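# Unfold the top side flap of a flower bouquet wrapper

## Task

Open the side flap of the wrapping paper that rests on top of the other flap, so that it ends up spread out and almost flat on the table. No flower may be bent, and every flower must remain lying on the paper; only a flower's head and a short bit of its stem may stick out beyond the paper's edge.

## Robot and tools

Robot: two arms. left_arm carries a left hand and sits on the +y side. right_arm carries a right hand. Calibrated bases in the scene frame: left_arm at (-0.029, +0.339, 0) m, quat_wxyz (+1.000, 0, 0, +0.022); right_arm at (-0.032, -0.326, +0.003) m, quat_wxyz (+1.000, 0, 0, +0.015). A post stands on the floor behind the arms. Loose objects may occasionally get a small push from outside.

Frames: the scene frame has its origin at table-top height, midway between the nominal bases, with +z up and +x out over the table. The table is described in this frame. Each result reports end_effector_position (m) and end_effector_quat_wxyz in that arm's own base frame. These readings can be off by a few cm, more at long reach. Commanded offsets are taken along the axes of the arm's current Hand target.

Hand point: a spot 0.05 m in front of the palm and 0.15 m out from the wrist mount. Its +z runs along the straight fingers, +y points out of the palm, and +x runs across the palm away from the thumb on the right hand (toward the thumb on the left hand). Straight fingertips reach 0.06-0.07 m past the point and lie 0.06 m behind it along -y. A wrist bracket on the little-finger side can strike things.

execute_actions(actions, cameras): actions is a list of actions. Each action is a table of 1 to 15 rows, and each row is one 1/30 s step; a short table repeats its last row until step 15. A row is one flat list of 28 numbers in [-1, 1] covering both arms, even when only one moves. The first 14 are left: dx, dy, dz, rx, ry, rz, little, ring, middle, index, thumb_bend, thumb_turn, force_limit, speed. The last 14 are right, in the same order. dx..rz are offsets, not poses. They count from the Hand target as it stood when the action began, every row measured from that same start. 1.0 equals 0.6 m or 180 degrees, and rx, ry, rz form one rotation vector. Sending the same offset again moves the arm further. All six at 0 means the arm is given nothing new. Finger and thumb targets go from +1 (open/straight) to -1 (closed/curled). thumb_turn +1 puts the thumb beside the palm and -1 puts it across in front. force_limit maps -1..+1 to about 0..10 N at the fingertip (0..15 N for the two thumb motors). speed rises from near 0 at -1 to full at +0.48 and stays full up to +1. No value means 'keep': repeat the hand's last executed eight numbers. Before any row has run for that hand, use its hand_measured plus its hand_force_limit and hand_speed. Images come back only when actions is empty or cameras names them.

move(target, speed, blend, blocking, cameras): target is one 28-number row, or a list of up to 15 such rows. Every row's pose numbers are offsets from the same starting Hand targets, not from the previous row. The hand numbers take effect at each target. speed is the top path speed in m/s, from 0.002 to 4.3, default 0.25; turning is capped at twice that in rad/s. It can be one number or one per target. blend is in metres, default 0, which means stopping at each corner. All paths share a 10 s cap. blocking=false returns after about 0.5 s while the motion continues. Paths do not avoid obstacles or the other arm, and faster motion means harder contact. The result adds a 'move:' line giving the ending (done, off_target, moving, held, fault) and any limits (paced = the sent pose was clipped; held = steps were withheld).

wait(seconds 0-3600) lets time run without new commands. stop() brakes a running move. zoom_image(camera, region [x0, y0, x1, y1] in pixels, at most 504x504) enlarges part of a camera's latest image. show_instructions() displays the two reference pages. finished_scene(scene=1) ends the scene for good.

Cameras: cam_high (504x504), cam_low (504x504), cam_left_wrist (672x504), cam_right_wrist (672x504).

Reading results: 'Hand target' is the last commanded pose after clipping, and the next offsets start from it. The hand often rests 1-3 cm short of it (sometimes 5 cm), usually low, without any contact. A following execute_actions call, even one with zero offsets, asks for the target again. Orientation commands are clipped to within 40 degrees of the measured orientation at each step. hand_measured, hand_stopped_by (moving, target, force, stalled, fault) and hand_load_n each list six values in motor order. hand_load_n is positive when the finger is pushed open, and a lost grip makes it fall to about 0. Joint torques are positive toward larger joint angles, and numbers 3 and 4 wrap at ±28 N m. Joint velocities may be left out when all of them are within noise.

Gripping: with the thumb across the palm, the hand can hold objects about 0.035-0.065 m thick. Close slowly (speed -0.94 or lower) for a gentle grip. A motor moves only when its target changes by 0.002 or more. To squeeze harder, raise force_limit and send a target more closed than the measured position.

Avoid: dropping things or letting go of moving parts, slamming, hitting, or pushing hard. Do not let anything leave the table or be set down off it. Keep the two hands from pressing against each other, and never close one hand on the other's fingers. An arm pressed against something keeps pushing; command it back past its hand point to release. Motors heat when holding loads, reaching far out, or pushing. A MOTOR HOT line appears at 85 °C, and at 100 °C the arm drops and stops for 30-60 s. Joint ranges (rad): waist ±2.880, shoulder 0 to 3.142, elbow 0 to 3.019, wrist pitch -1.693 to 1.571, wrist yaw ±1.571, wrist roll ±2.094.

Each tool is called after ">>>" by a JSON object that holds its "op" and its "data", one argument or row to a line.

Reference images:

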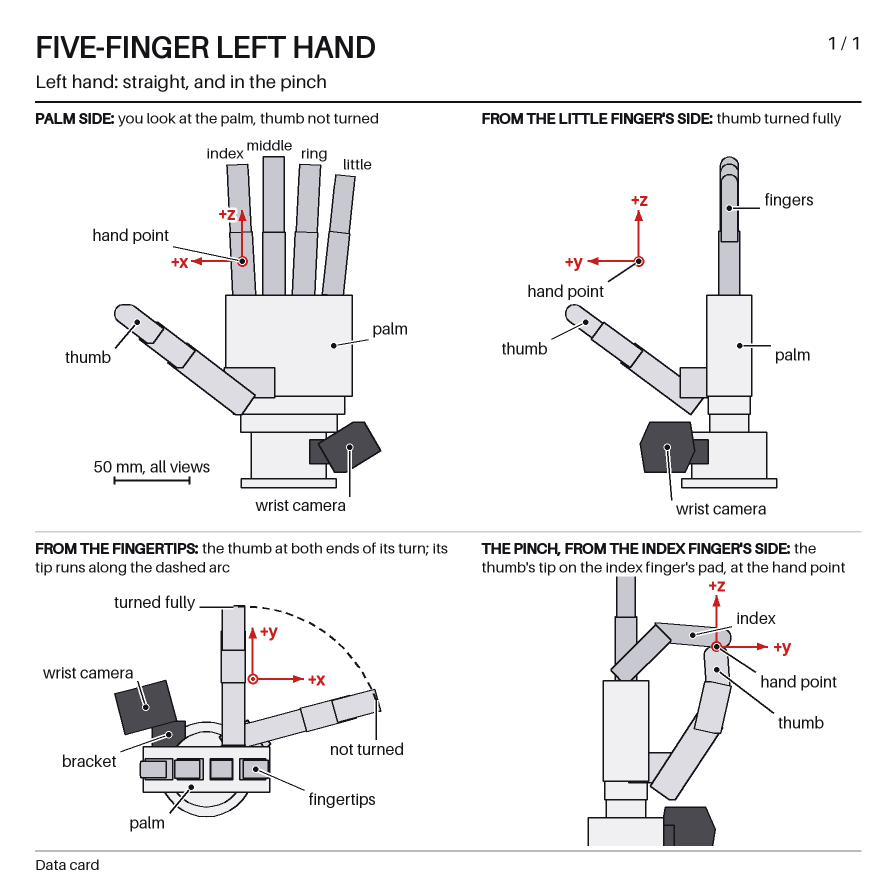

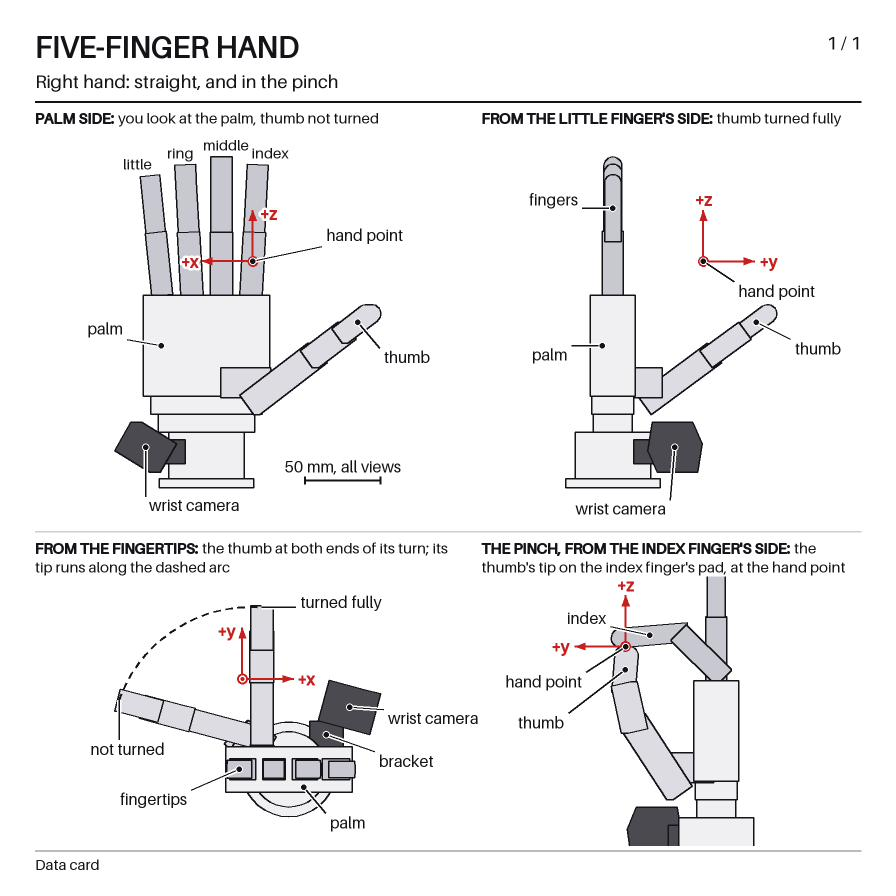

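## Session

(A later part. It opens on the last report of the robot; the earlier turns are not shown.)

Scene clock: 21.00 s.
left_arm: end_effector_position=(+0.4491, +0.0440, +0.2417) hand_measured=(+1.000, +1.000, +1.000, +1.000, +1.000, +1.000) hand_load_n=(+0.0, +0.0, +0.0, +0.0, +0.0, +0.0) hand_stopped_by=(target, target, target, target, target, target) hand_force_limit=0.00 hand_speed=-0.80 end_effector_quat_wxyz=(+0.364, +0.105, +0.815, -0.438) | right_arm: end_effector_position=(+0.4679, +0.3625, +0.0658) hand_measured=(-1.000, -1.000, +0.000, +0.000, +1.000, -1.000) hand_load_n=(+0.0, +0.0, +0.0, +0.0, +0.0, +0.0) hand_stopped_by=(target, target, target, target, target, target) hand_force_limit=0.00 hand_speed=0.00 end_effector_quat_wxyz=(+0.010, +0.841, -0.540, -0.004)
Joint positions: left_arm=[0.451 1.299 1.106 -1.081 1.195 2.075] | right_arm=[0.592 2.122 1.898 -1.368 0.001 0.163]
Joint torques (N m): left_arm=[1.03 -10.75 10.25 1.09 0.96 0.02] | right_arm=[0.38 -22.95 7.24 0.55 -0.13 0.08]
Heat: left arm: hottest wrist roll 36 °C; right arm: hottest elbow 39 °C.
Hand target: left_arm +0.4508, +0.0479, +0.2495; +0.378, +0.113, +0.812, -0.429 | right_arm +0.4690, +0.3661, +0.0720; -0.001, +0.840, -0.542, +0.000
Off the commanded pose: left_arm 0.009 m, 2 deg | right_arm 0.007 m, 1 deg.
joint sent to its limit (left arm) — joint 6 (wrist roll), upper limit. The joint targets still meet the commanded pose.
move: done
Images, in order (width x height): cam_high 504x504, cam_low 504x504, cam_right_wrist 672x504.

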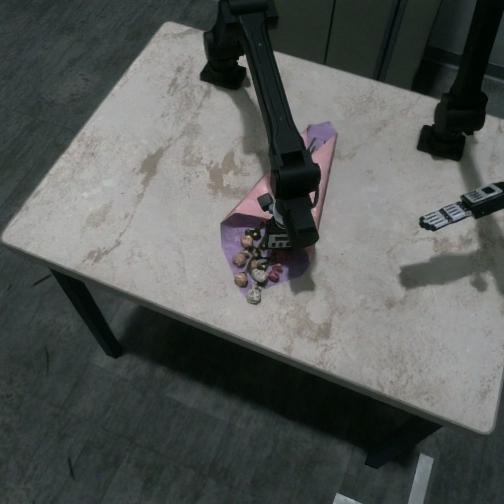

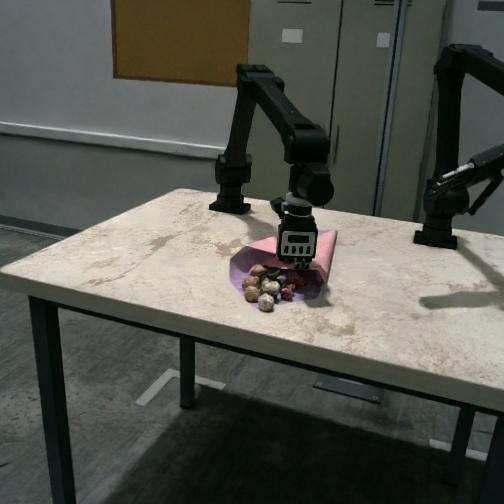

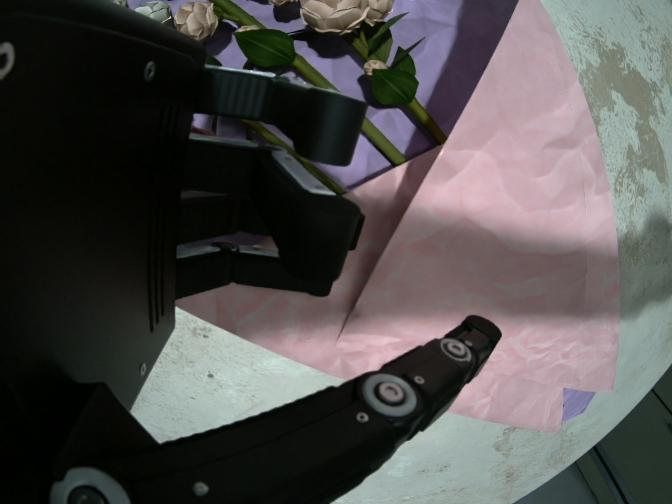

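>>> {"op": "move", "data": {
  "target": [
    [0,0,0,0,0,0,1,1,1,1,1,1,0,-0.8,0,0,0.006,0,0,0,-1,-1,0,0,1,-1,0,0],
    [0,0,0,0,0,0,1,1,1,1,1,1,0,-0.8,0,0.035,0.006,0,0,0,-1,-1,0,0,1,-1,0,0]
  ],
  "speed": 0.08,
  "cameras": ["cam_low","cam_right_wrist","cam_high"]
}}

>>> {"op": "zoom_image", "data": {
  "camera": "cam_low",
  "region": [240, 220, 340, 300]
}}

>>> {"op": "zoom_image", "data": {
  "camera": "cam_right_wrist",
  "region": [240, 90, 560, 340]
}}

Scene clock: 22.83 s.
left_arm: end_effector_position=(+0.4491, +0.0440, +0.2417) hand_measured=(+1.000, +1.000, +1.000, +1.000, +1.000, +1.000) hand_load_n=(+0.0, +0.0, +0.0, +0.0, +0.0, +0.0) hand_stopped_by=(target, target, target, target, target, target) hand_force_limit=0.00 hand_speed=-0.80 end_effector_quat_wxyz=(+0.364, +0.105, +0.815, -0.438) | right_arm: end_effector_position=(+0.4507, +0.3513, +0.0622) hand_measured=(-1.000, -1.000, +0.000, +0.000, +1.000, -1.000) hand_load_n=(+0.0, +0.0, +0.0, +0.0, +0.0, +0.0) hand_stopped_by=(target, target, target, target, target, target) hand_force_limit=0.00 hand_speed=0.00 end_effector_quat_wxyz=(+0.010, +0.840, -0.542, -0.004)
Joint positions: left_arm=[0.451 1.299 1.106 -1.081 1.195 2.075] | right_arm=[0.592 2.067 1.796 -1.321 0.001 0.168]
Joint torques (N m): left_arm=[1.03 -10.81 10.22 1.09 0.96 0.03] | right_arm=[0.85 -21.95 7.2 0.57 -0.14 0.09]
Heat: left arm: hottest wrist roll 36 °C; right arm: hottest elbow 39 °C.
Hand target: left_arm +0.4508, +0.0479, +0.2495; +0.378, +0.113, +0.812, -0.429 | right_arm +0.4499, +0.3574, +0.0683; -0.001, +0.840, -0.542, +0.000
Off the commanded pose: left_arm 0.009 m, 2 deg | right_arm 0.009 m, 1 deg.
joint sent to its limit (left arm) — joint 6 (wrist roll), upper limit. The joint targets still meet the commanded pose.
move: done
Images, in order (width x height): cam_high 504x504, cam_low 504x504, cam_right_wrist 672x504.

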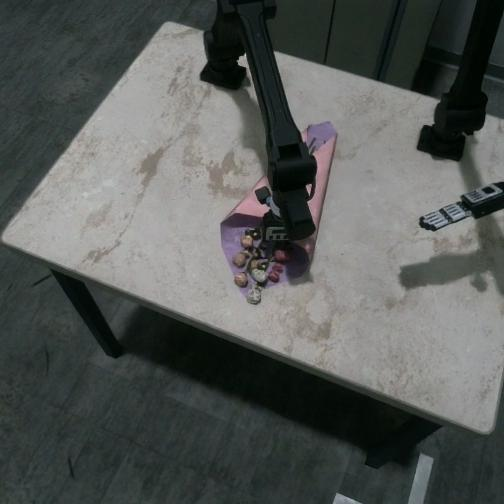

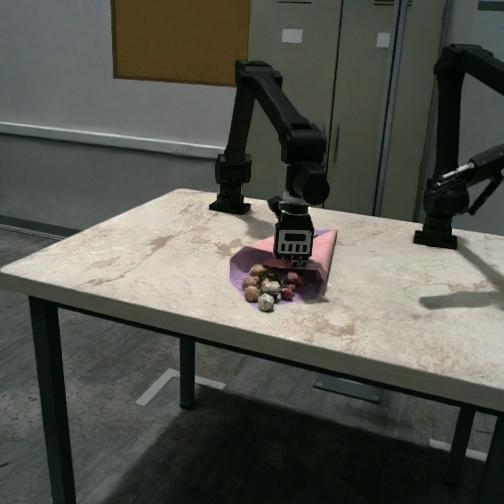

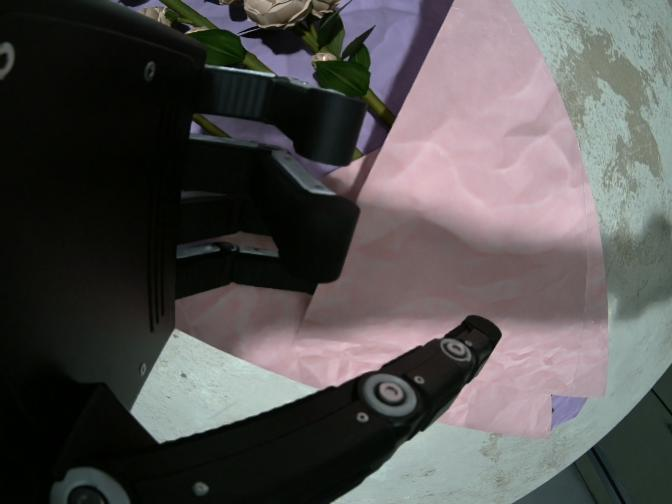

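Scaled by 5.040 from the camera's image (finer frame: 720x720).

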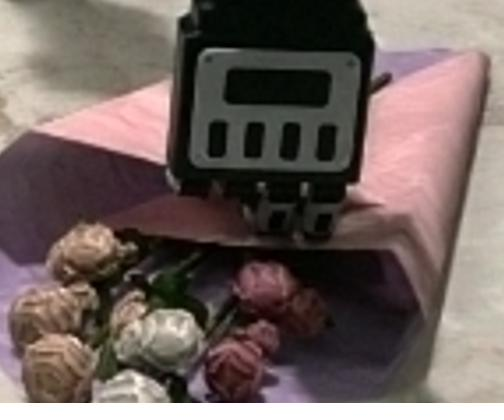

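Scaled by 1.575 from the camera's image (finer frame: 960x720).

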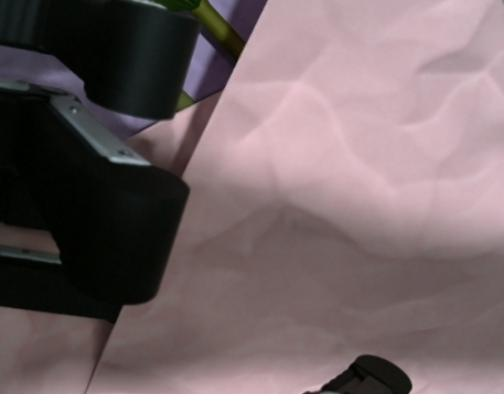

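>>> {"op": "move", "data": {
  "target": [
    [0,0,0,0,0,0,1,1,1,1,1,1,0,-0.8,0,0.0167,0,0,0,0,-1,-1,0,0,1,-1,0,0],
    [0,0,0,0,0,0,1,1,1,1,1,1,0,-0.8,0,0.0167,-0.0333,0,0,0,-1,-1,0,0,1,-1,0,0]
  ],
  "speed": 0.08,
  "cameras": ["cam_low","cam_right_wrist","cam_high"]
}}

>>> {"op": "zoom_image", "data": {
  "camera": "cam_low",
  "region": [220, 210, 340, 310]
}}

>>> {"op": "zoom_image", "data": {
  "camera": "cam_right_wrist",
  "region": [240, 90, 560, 340]
}}

Scene clock: 24.43 s.
left_arm: end_effector_position=(+0.4491, +0.0440, +0.2417) hand_measured=(+1.000, +1.000, +1.000, +1.000, +1.000, +1.000) hand_load_n=(+0.0, +0.0, +0.0, +0.0, +0.0, +0.0) hand_stopped_by=(target, target, target, target, target, target) hand_force_limit=0.00 hand_speed=-0.80 end_effector_quat_wxyz=(+0.364, +0.105, +0.815, -0.438) | right_arm: end_effector_position=(+0.4380, +0.3445, +0.0726) hand_measured=(-1.000, -1.000, +0.000, +0.000, +1.000, -1.000) hand_load_n=(+0.0, +0.0, +0.0, +0.0, +0.0, +0.0) hand_stopped_by=(target, target, target, target, target, target) hand_force_limit=0.00 hand_speed=0.00 end_effector_quat_wxyz=(+0.012, +0.840, -0.543, -0.005)
Joint positions: left_arm=[0.451 1.299 1.106 -1.081 1.195 2.075] | right_arm=[0.595 2.024 1.754 -1.327 0.001 0.171]
Joint torques (N m): left_arm=[1.03 -10.81 10.25 1.07 0.96 0.03] | right_arm=[0.91 -20.89 9.37 -0.31 -0.14 0.09]
Heat: left arm: hottest wrist roll 36 °C; right arm: hottest elbow 39 °C.
Hand target: left_arm +0.4508, +0.0479, +0.2495; +0.378, +0.113, +0.812, -0.429 | right_arm +0.4409, +0.3532, +0.0883; -0.001, +0.840, -0.542, +0.000
Off the commanded pose: left_arm 0.009 m, 2 deg | right_arm 0.018 m, 2 deg.
joint sent to its limit (left arm) — joint 6 (wrist roll), upper limit. The joint targets still meet the commanded pose.
move: off_target (right_arm)
Images, in order (width x height): cam_high 504x504, cam_low 504x504, cam_right_wrist 672x504.

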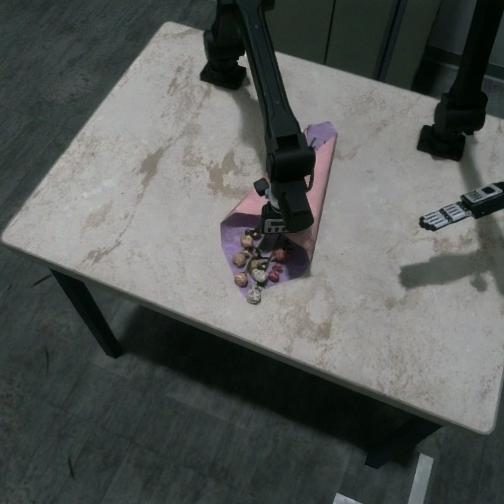

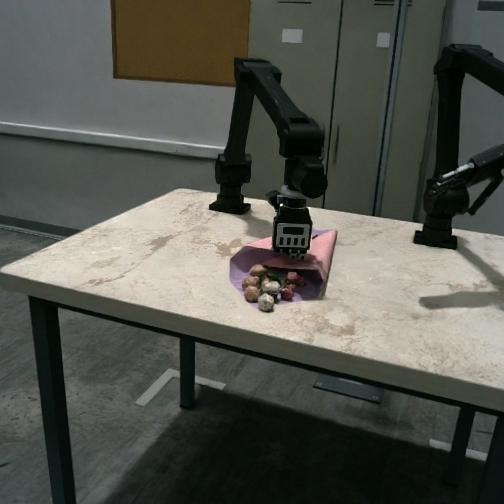

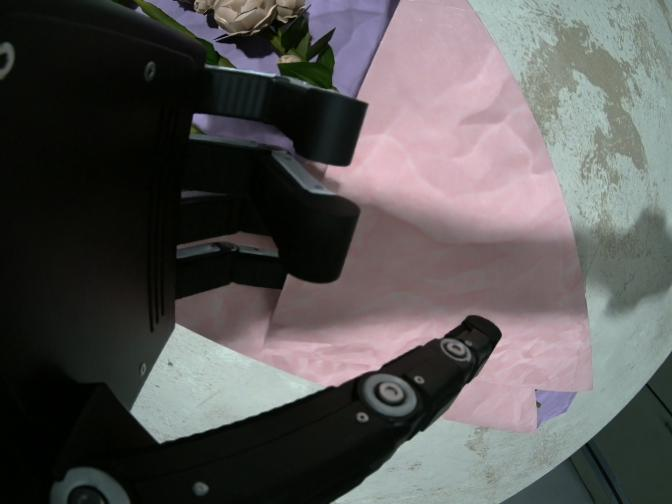

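Scaled by 4.200 from the camera's image (finer frame: 720x720).

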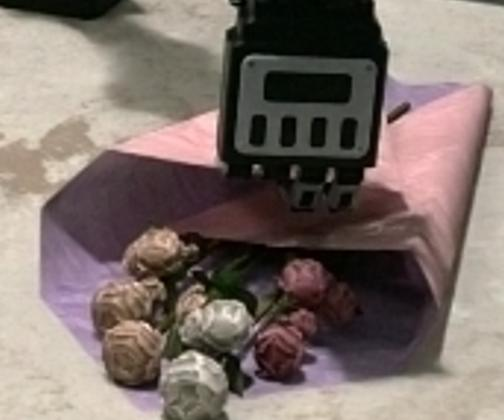

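Scaled by 1.575 from the camera's image (finer frame: 960x720).

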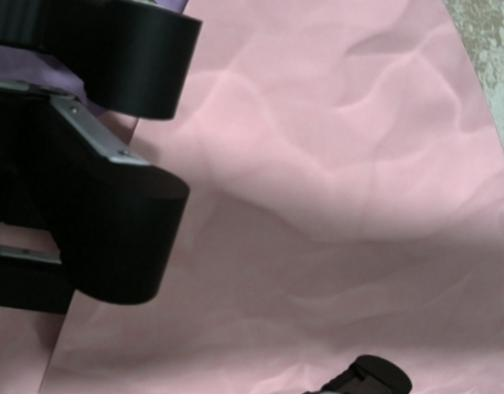

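>>> {"op": "move", "data": {
  "target": [
    [0,0,0,0,0,0,1,1,1,1,1,1,0,-0.8,0,0,0,0,0,0,-1,-1,-0.25,-0.25,1,-1,-0.4,-0.5],
    [0,0,0,0,0,0,1,1,1,1,1,1,0,-0.8,0,0,0,0,0,0,-1,-1,-0.25,-0.25,0.3,-1,-0.4,-0.5]
  ],
  "speed": 0.08,
  "cameras": ["cam_low","cam_right_wrist"]
}}

>>> {"op": "zoom_image", "data": {
  "camera": "cam_right_wrist",
  "region": [240, 90, 560, 340]
}}

Scene clock: 26.47 s.
left_arm: end_effector_position=(+0.4491, +0.0440, +0.2417) hand_measured=(+1.000, +1.000, +1.000, +1.000, +1.000, +1.000) hand_load_n=(+0.0, +0.0, +0.0, +0.0, +0.0, +0.0) hand_stopped_by=(target, target, target, target, target, target) hand_force_limit=0.00 hand_speed=-0.80 end_effector_quat_wxyz=(+0.364, +0.105, +0.815, -0.438) | right_arm: end_effector_position=(+0.4380, +0.3445, +0.0726) hand_measured=(-1.000, -1.000, -0.250, -0.250, +0.300, -1.000) hand_load_n=(+0.5, +0.0, +0.0, +0.0, +0.0, +0.0) hand_stopped_by=(target, target, target, target, target, target) hand_force_limit=-0.40 hand_speed=-0.50 end_effector_quat_wxyz=(+0.012, +0.840, -0.543, -0.005)
Joint positions: left_arm=[0.451 1.299 1.106 -1.081 1.195 2.075] | right_arm=[0.595 2.024 1.754 -1.327 0.001 0.172]
Joint torques (N m): left_arm=[1.03 -10.81 10.22 1.1 0.96 0.03] | right_arm=[0.91 -21.25 9.39 -0.28 -0.14 0.08]
Heat: left arm: hottest wrist roll 36 °C; right arm: hottest elbow 40 °C.
Hand target: left_arm +0.4508, +0.0479, +0.2495; +0.378, +0.113, +0.812, -0.429 | right_arm +0.4409, +0.3532, +0.0883; -0.001, +0.840, -0.543, +0.000
Off the commanded pose: left_arm 0.009 m, 2 deg | right_arm 0.018 m, 2 deg.
joint sent to its limit (left arm) — joint 6 (wrist roll), upper limit. The joint targets still meet the commanded pose.
move: done; target 2's new numbers were sent with right_arm's hand 0.018 m and 2 deg from that target

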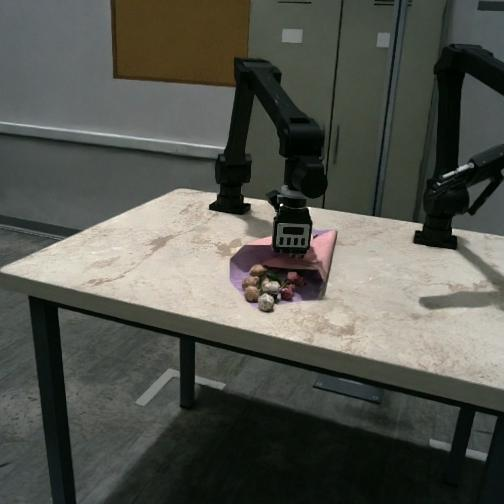

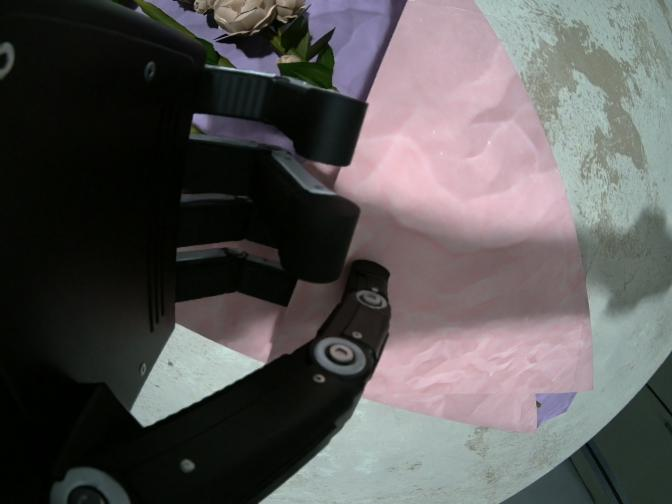

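Scaled by 1.575 from the camera's image (finer frame: 960x720).

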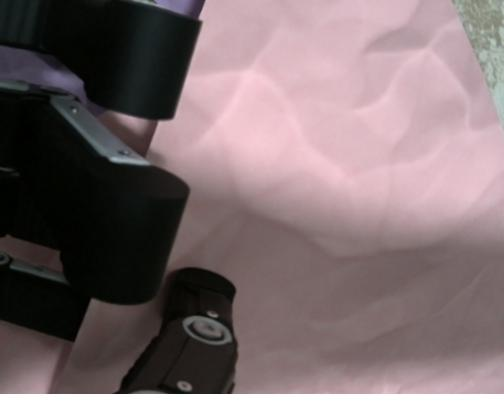

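>>> {"op": "move", "data": {
  "target": [
    [0,0,0,0,0,0,1,1,1,1,1,1,0,-0.8,0,0,0,0,0,0,-1,-1,-0.25,-0.25,0.0,-1,-0.4,-0.6],
    [0,0,0,0,0,0,1,1,1,1,1,1,0,-0.8,0,0,0,0,0,0,-1,-1,-0.5,-0.5,0.0,-1,-0.4,-0.8]
  ],
  "speed": 0.08,
  "cameras": ["cam_low","cam_right_wrist"]
}}

>>> {"op": "zoom_image", "data": {
  "camera": "cam_right_wrist",
  "region": [240, 90, 560, 340]
}}

Scene clock: 27.63 s.
left_arm: end_effector_position=(+0.4491, +0.0440, +0.2417) hand_measured=(+1.000, +1.000, +1.000, +1.000, +1.000, +1.000) hand_load_n=(+0.0, +0.0, +0.0, +0.0, +0.0, +0.0) hand_stopped_by=(target, target, target, target, target, target) hand_force_limit=0.00 hand_speed=-0.80 end_effector_quat_wxyz=(+0.364, +0.105, +0.815, -0.438) | right_arm: end_effector_position=(+0.4380, +0.3445, +0.0726) hand_measured=(-1.000, -1.000, -0.250, -0.266, +0.136, -1.000) hand_load_n=(+0.0, +0.0, +3.5, +4.5, +5.0, +0.0) hand_stopped_by=(target, target, force, force, force, target) hand_force_limit=-0.40 hand_speed=-0.80 end_effector_quat_wxyz=(+0.012, +0.840, -0.543, -0.005)
Joint positions: left_arm=[0.451 1.299 1.106 -1.081 1.195 2.075] | right_arm=[0.595 2.024 1.754 -1.327 0.001 0.172]
Joint torques (N m): left_arm=[1.03 -10.81 10.25 1.09 0.96 0.03] | right_arm=[0.91 -21.25 9.4 -0.28 -0.14 0.09]
Heat: left arm: hottest wrist roll 36 °C; right arm: hottest elbow 40 °C.
Hand target: left_arm +0.4508, +0.0479, +0.2495; +0.378, +0.113, +0.812, -0.429 | right_arm +0.4409, +0.3532, +0.0883; -0.001, +0.840, -0.543, +0.000
Off the commanded pose: left_arm 0.009 m, 2 deg | right_arm 0.018 m, 2 deg.
joint sent to its limit (left arm) — joint 6 (wrist roll), upper limit. The joint targets still meet the commanded pose.
move: done; target 2's new numbers were sent with right_arm's hand 0.018 m and 2 deg from that target

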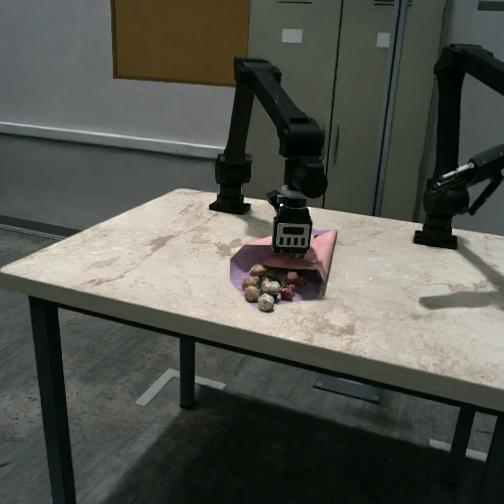

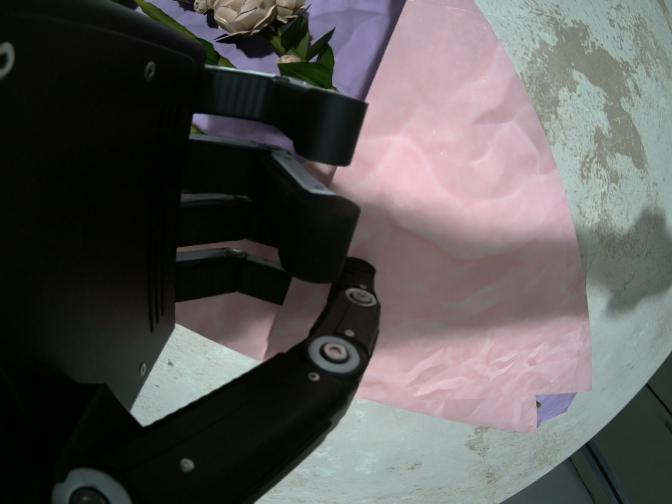

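Scaled by 1.575 from the camera's image (finer frame: 960x720).

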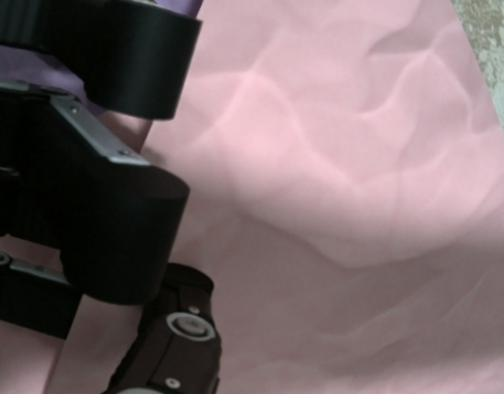

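>>> {"op": "move", "data": {
  "target": [
    [0,0,0,0,0,0,1,1,1,1,1,1,0,-0.8,0.035,0.026,-0.023,0.067,-0.089,0,-1,-1,-0.5,-0.5,0.0,-1,-0.4,-0.8],
    [0,0,0,0,0,0,1,1,1,1,1,1,0,-0.8,0.068,0.051,-0.0545,0.117,-0.156,0,-1,-1,-0.5,-0.5,0.0,-1,-0.4,-0.8]
  ],
  "speed": 0.12,
  "blend": 0.02,
  "cameras": ["cam_low","cam_right_wrist","cam_high"]
}}

>>> {"op": "zoom_image", "data": {
  "camera": "cam_low",
  "region": [200, 190, 350, 310]
}}

Scene clock: 32.27 s.
left_arm: end_effector_position=(+0.4491, +0.0440, +0.2417) hand_measured=(+1.000, +1.000, +1.000, +1.000, +1.000, +1.000) hand_load_n=(+0.0, +0.0, +0.0, -0.5, +0.0, +0.0) hand_stopped_by=(target, target, target, target, target, target) hand_force_limit=0.00 hand_speed=-0.80 end_effector_quat_wxyz=(+0.364, +0.105, +0.815, -0.438) | right_arm: end_effector_position=(+0.4263, +0.3049, +0.1152) hand_measured=(-1.000, -1.000, -0.250, -0.266, +0.136, -1.000) hand_load_n=(+0.0, +0.0, +3.0, +5.0, +4.5, +0.0) hand_stopped_by=(target, target, force, force, force, target) hand_force_limit=-0.40 hand_speed=-0.80 end_effector_quat_wxyz=(-0.272, +0.801, -0.521, -0.111)
Joint positions: left_arm=[0.451 1.299 1.106 -1.081 1.195 2.075] | right_arm=[0.387 1.686 1.287 -0.816 -0.491 0.06]
Joint torques (N m): left_arm=[1.03 -10.81 10.22 1.09 0.96 0.02] | right_arm=[-0.44 -16.38 7.41 1.31 -0.6 -0.04]
Heat: left arm: hottest wrist roll 36 °C; right arm: hottest elbow 40 °C.
Hand target: left_arm +0.4508, +0.0479, +0.2495; +0.378, +0.113, +0.812, -0.429 | right_arm +0.4296, +0.3034, +0.1208; -0.284, +0.801, -0.517, -0.105
Off the commanded pose: left_arm 0.009 m, 2 deg | right_arm 0.007 m, 2 deg.
joint sent to its limit (left arm) — joint 6 (wrist roll), upper limit. The joint targets still meet the commanded pose.
move: done
Images, in order (width x height): cam_high 504x504, cam_low 504x504, cam_right_wrist 672x504.

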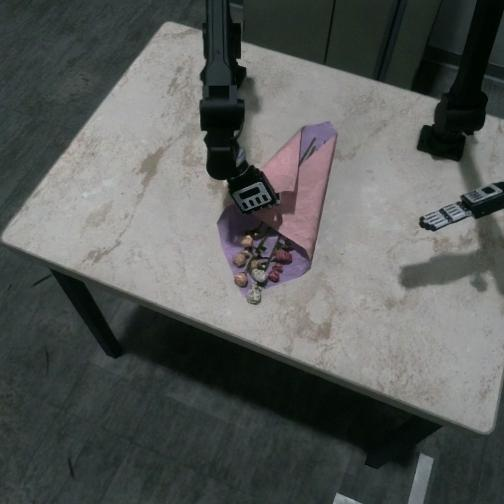

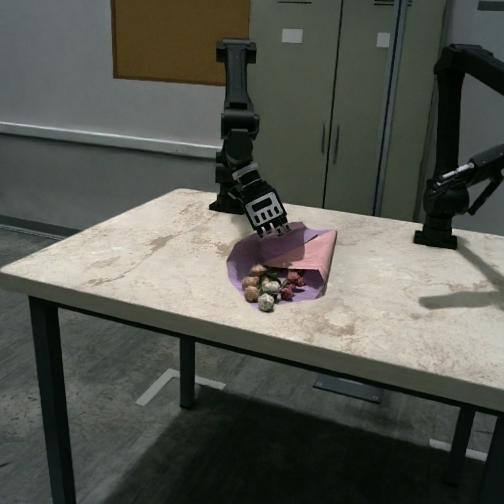

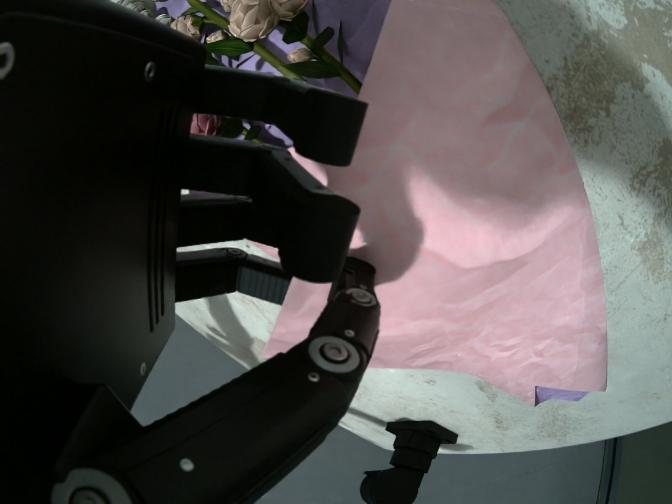

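Scaled by 3.360 from the camera's image (finer frame: 720x720).

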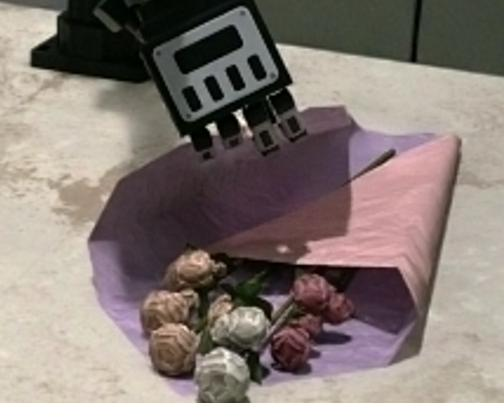

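>>> {"op": "move", "data": {
  "target": [
    [0,0,0,0,0,0,1,1,1,1,1,1,0,-0.8,0.0538,0.0405,-0.0782,0.0833,-0.1113,0,-1,-1,-0.5,-0.5,0.0,-1,-0.4,-0.8]
  ],
  "speed": 0.12,
  "cameras": ["cam_low","cam_right_wrist","cam_high"]
}}

>>> {"op": "zoom_image", "data": {
  "camera": "cam_low",
  "region": [200, 190, 350, 310]
}}

Scene clock: 35.10 s.
left_arm: end_effector_position=(+0.4491, +0.0440, +0.2417) hand_measured=(+1.000, +1.000, +1.000, +1.000, +1.000, +1.000) hand_load_n=(+0.0, +0.0, +0.0, +0.0, -0.5, +0.0) hand_stopped_by=(target, target, target, target, target, target) hand_force_limit=0.00 hand_speed=-0.80 end_effector_quat_wxyz=(+0.364, +0.105, +0.815, -0.438) | right_arm: end_effector_position=(+0.4144, +0.2467, +0.1303) hand_measured=(-1.000, -1.000, -0.250, -0.266, +0.136, -1.000) hand_load_n=(+0.0, +0.0, +3.0, +5.0, +4.5, +0.0) hand_stopped_by=(target, target, force, force, force, target) hand_force_limit=-0.40 hand_speed=-0.80 end_effector_quat_wxyz=(-0.462, +0.729, -0.472, -0.181)
Joint positions: left_arm=[0.451 1.299 1.106 -1.081 1.195 2.075] | right_arm=[0.166 1.583 1.008 -0.448 -0.934 0.027]
Joint torques (N m): left_arm=[0.97 -10.81 10.24 1.06 0.96 0.03] | right_arm=[-0.44 -13.98 6.89 1.55 -0.81 0.09]
Heat: left arm: hottest wrist roll 36 °C; right arm: hottest elbow 40 °C.
Hand target: left_arm +0.4508, +0.0479, +0.2495; +0.378, +0.113, +0.812, -0.429 | right_arm +0.4165, +0.2448, +0.1358; -0.470, +0.727, -0.469, -0.174
Off the commanded pose: left_arm 0.009 m, 2 deg | right_arm 0.006 m, 1 deg.
joint sent to its limit (left arm) — joint 6 (wrist roll), upper limit. The joint targets still meet the commanded pose.
move: done
Images, in order (width x height): cam_high 504x504, cam_low 504x504, cam_right_wrist 672x504.

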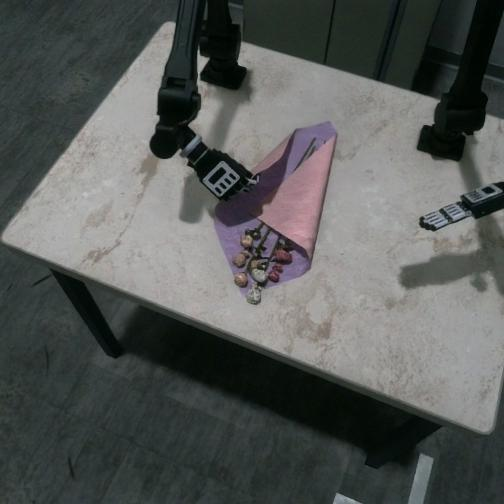

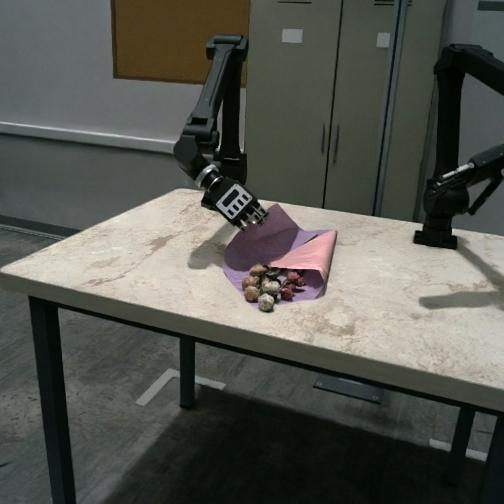

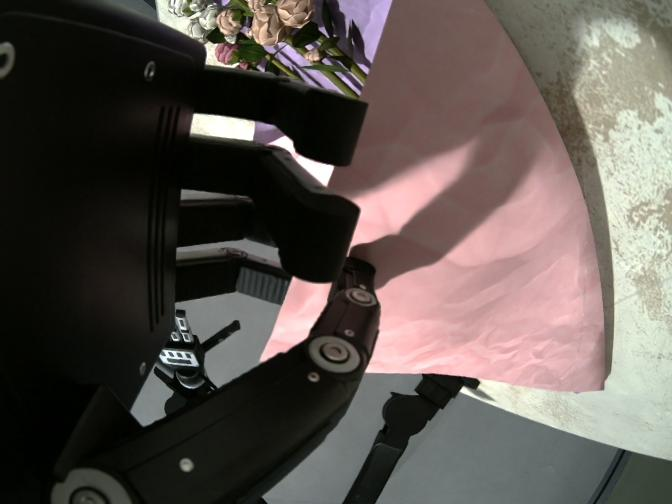

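Scaled by 3.360 from the camera's image (finer frame: 720x720).

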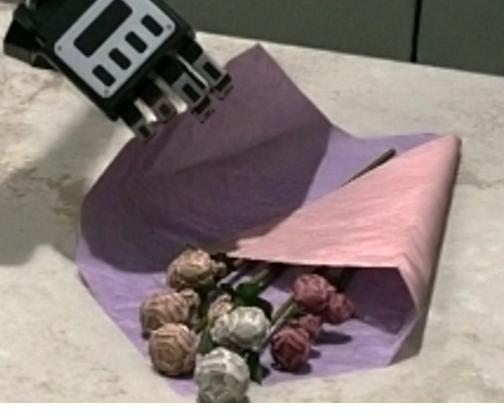

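>>> {"op": "move", "data": {
  "target": [
    [0,0,0,0,0,0,1,1,1,1,1,1,0,-0.8,0.058,0.0437,-0.0832,0.04,-0.0534,0,-1,-1,-0.5,-0.5,0.0,-1,-0.4,-0.8]
  ],
  "speed": 0.12,
  "cameras": ["cam_low","cam_right_wrist","cam_high"]
}}

>>> {"op": "zoom_image", "data": {
  "camera": "cam_low",
  "region": [180, 190, 350, 310]
}}

Scene clock: 36.93 s.
left_arm: end_effector_position=(+0.4491, +0.0440, +0.2417) hand_measured=(+1.000, +1.000, +1.000, +1.000, +1.000, +1.000) hand_load_n=(+0.0, +0.5, +0.0, +0.0, +0.0, +0.0) hand_stopped_by=(target, target, target, target, target, target) hand_force_limit=0.00 hand_speed=-0.80 end_effector_quat_wxyz=(+0.364, +0.105, +0.815, -0.438) | right_arm: end_effector_position=(+0.4008, +0.1836, +0.1279) hand_measured=(-1.000, -1.000, -0.250, -0.266, +0.136, -1.000) hand_load_n=(+0.0, +0.0, +3.0, +4.5, +5.0, +0.0) hand_stopped_by=(target, target, force, force, force, target) hand_force_limit=-0.40 hand_speed=-0.80 end_effector_quat_wxyz=(-0.550, +0.679, -0.440, -0.207)
Joint positions: left_arm=[0.451 1.299 1.106 -1.081 1.195 2.075] | right_arm=[-0.017 1.59 0.889 -0.326 -1.201 -0.059]
Joint torques (N m): left_arm=[1.03 -10.81 10.25 1.09 0.96 0.03] | right_arm=[-0.44 -10.93 6.31 1.42 -0.9 -0.03]
Heat: left arm: hottest wrist roll 36 °C; right arm: hottest elbow 40 °C.
Hand target: left_arm +0.4508, +0.0479, +0.2495; +0.378, +0.113, +0.812, -0.429 | right_arm +0.4023, +0.1813, +0.1229; -0.553, +0.679, -0.438, -0.204
Off the commanded pose: left_arm 0.009 m, 2 deg | right_arm 0.006 m, 0 deg.
joint sent to its limit (left arm) — joint 6 (wrist roll), upper limit. The joint targets still meet the commanded pose.
move: done
Images, in order (width x height): cam_high 504x504, cam_low 504x504, cam_right_wrist 672x504.

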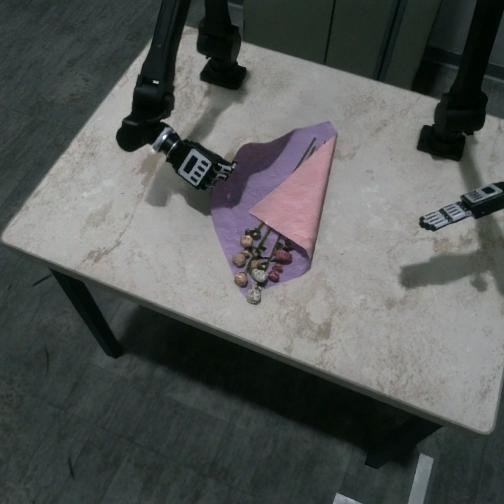

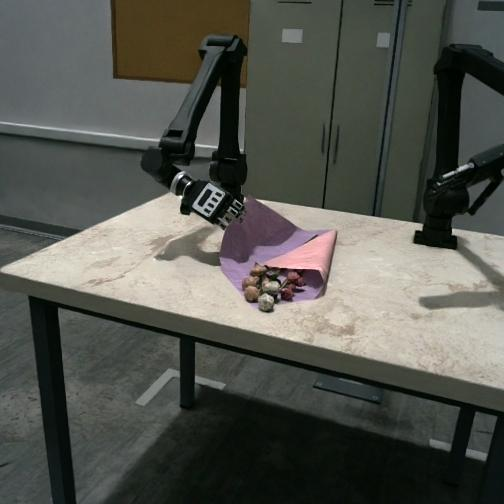

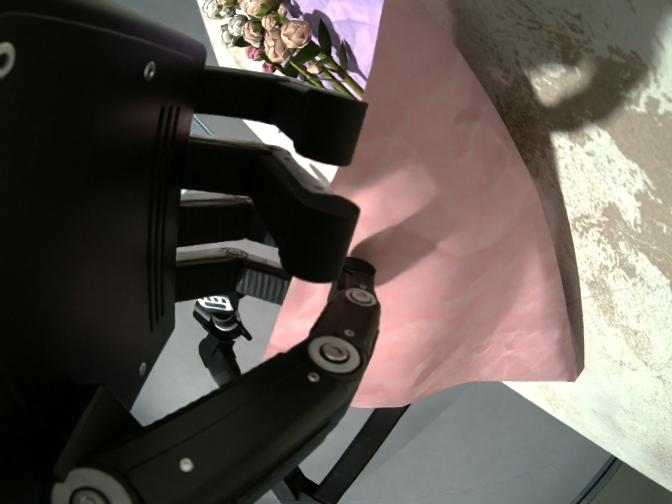

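Scaled by 2.965 from the camera's image (finer frame: 720x720).

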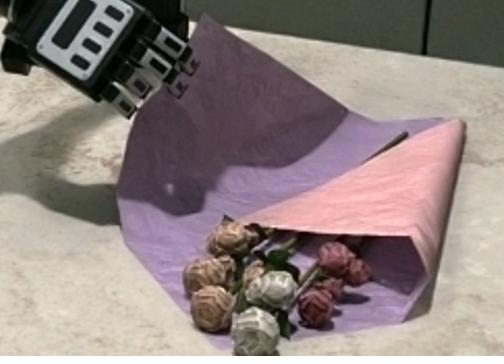

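>>> {"op": "move", "data": {
  "target": [
    [0,0,0,0,0,0,1,1,1,1,1,1,0,-0.8,0.0573,0.0432,-0.0382,-0.0233,0.0311,0,-1,-1,-0.5,-0.5,0.0,-1,-0.4,-0.8]
  ],
  "speed": 0.12,
  "cameras": ["cam_low","cam_right_wrist","cam_high"]
}}

>>> {"op": "zoom_image", "data": {
  "camera": "cam_low",
  "region": [180, 190, 350, 310]
}}

Scene clock: 38.67 s.
left_arm: end_effector_position=(+0.4491, +0.0440, +0.2417) hand_measured=(+1.000, +1.000, +1.000, +1.000, +1.000, +1.000) hand_load_n=(+0.0, +0.0, +0.0, +0.0, +0.0, -0.5) hand_stopped_by=(target, target, target, target, target, target) hand_force_limit=0.00 hand_speed=-0.80 end_effector_quat_wxyz=(+0.364, +0.105, +0.815, -0.438) | right_arm: end_effector_position=(+0.3839, +0.1505, +0.0868) hand_measured=(-1.000, -1.000, -0.250, -0.266, +0.136, -1.000) hand_load_n=(+0.0, +0.0, +3.0, +4.5, +5.0, -0.5) hand_stopped_by=(target, target, force, force, force, target) hand_force_limit=-0.40 hand_speed=-0.80 end_effector_quat_wxyz=(-0.505, +0.706, -0.458, -0.193)
Joint positions: left_arm=[0.451 1.299 1.106 -1.081 1.195 2.075] | right_arm=[-0.076 1.626 0.889 -0.548 -1.122 -0.315]
Joint torques (N m): left_arm=[0.97 -10.75 10.24 1.09 0.96 0.03] | right_arm=[-0.26 -10.81 8.32 0.12 -0.64 -0.04]
Heat: left arm: hottest wrist roll 36 °C; right arm: hottest elbow 41 °C.
Hand target: left_arm +0.4508, +0.0479, +0.2495; +0.378, +0.113, +0.812, -0.429 | right_arm +0.3946, +0.1472, +0.0890; -0.506, +0.708, -0.457, -0.187
Off the commanded pose: left_arm 0.009 m, 2 deg | right_arm 0.011 m, 1 deg.
joint sent to its limit (left arm) — joint 6 (wrist roll), upper limit. The joint targets still meet the commanded pose.
move: off_target (right_arm)
Images, in order (width x height): cam_high 504x504, cam_low 504x504, cam_right_wrist 672x504.

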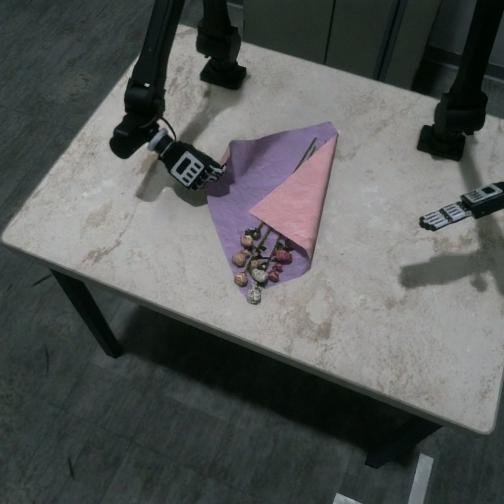

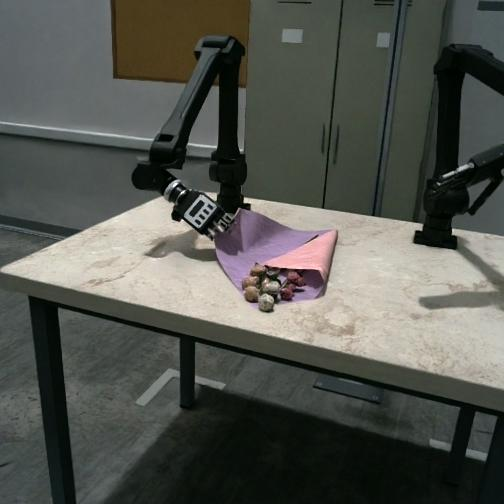

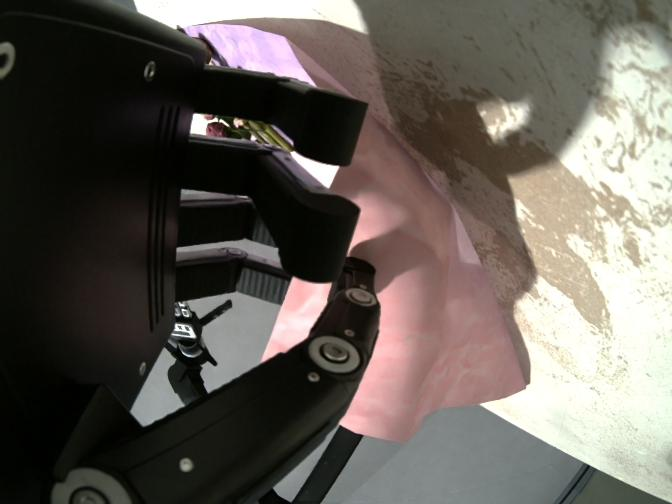

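Scaled by 2.965 from the camera's image (finer frame: 720x720).

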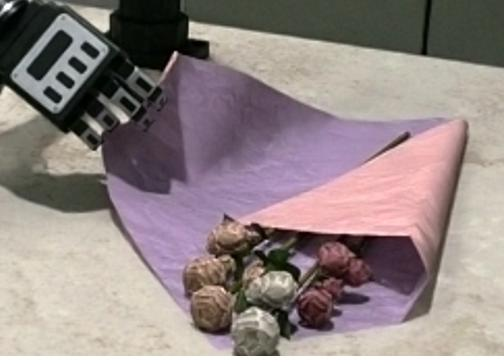

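>>> {"op": "move", "data": {
  "target": [
    [0,0,0,0,0,0,1,1,1,1,1,1,0,-0.8,0.035,0.0263,-0.0073,-0.05,0.0667,0,-1,-1,-0.5,-0.5,0.0,-1,-0.4,-0.8]
  ],
  "speed": 0.12,
  "cameras": ["cam_low","cam_right_wrist","cam_high"]
}}

>>> {"op": "zoom_image", "data": {
  "camera": "cam_low",
  "region": [180, 190, 350, 310]
}}

Scene clock: 40.60 s.
left_arm: end_effector_position=(+0.4491, +0.0440, +0.2417) hand_measured=(+1.000, +1.000, +1.000, +1.000, +1.000, +1.000) hand_load_n=(+0.0, +0.0, +0.0, +0.0, +0.0, +0.0) hand_stopped_by=(target, target, target, target, target, target) hand_force_limit=0.00 hand_speed=-0.80 end_effector_quat_wxyz=(+0.364, +0.105, +0.815, -0.438) | right_arm: end_effector_position=(+0.3779, +0.1318, +0.0561) hand_measured=(-1.000, -1.000, -0.250, -0.266, +0.136, -1.000) hand_load_n=(+0.0, +0.0, +3.5, +4.5, +5.0, +0.0) hand_stopped_by=(target, target, force, force, force, target) hand_force_limit=-0.40 hand_speed=-0.80 end_effector_quat_wxyz=(-0.393, +0.753, -0.502, -0.161)
Joint positions: left_arm=[0.451 1.299 1.106 -1.081 1.195 2.075] | right_arm=[-0.054 1.626 0.928 -0.7 -0.865 -0.368]
Joint torques (N m): left_arm=[1.03 -10.81 10.24 1.09 0.96 0.03] | right_arm=[0.79 -12.75 8.9 0.02 -0.45 -0.07]
Heat: left arm: hottest wrist roll 36 °C; right arm: hottest elbow 41 °C.
Hand target: left_arm +0.4508, +0.0479, +0.2495; +0.378, +0.113, +0.812, -0.429 | right_arm +0.3914, +0.1326, +0.0669; -0.398, +0.761, -0.491, -0.147
Off the commanded pose: left_arm 0.009 m, 2 deg | right_arm 0.017 m, 2 deg.
joint sent to its limit (left arm) — joint 6 (wrist roll), upper limit. The joint targets still meet the commanded pose.
move: off_target (right_arm)
Images, in order (width x height): cam_high 504x504, cam_low 504x504, cam_right_wrist 672x504.

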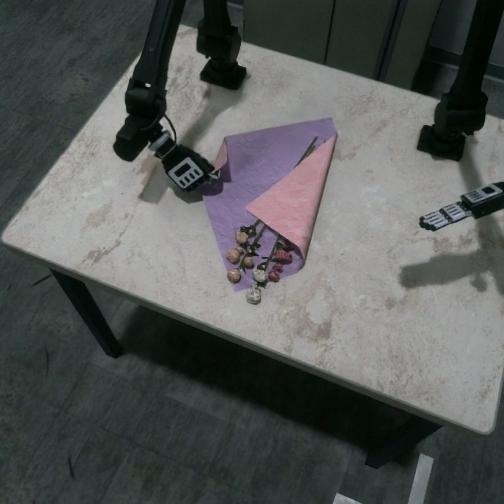

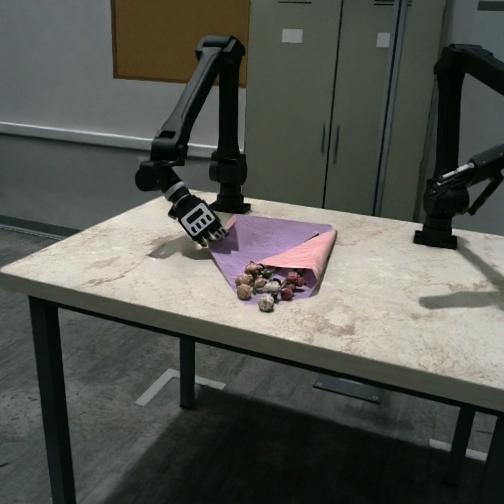

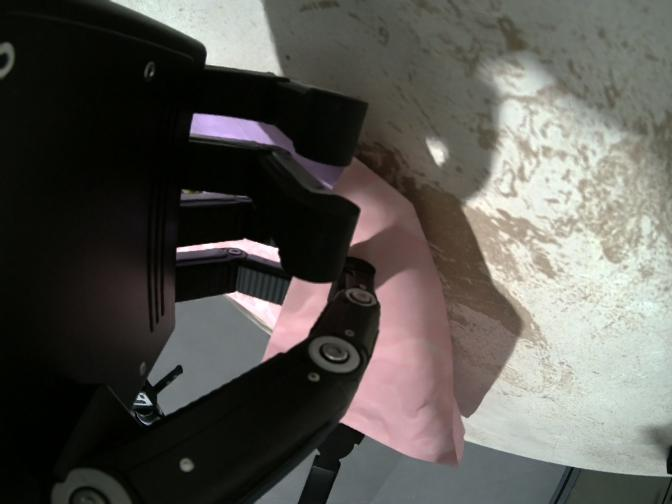

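Scaled by 2.965 from the camera's image (finer frame: 720x720).

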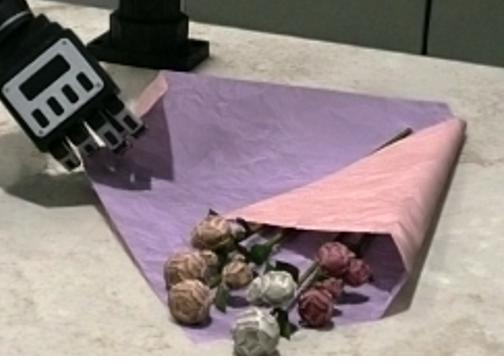

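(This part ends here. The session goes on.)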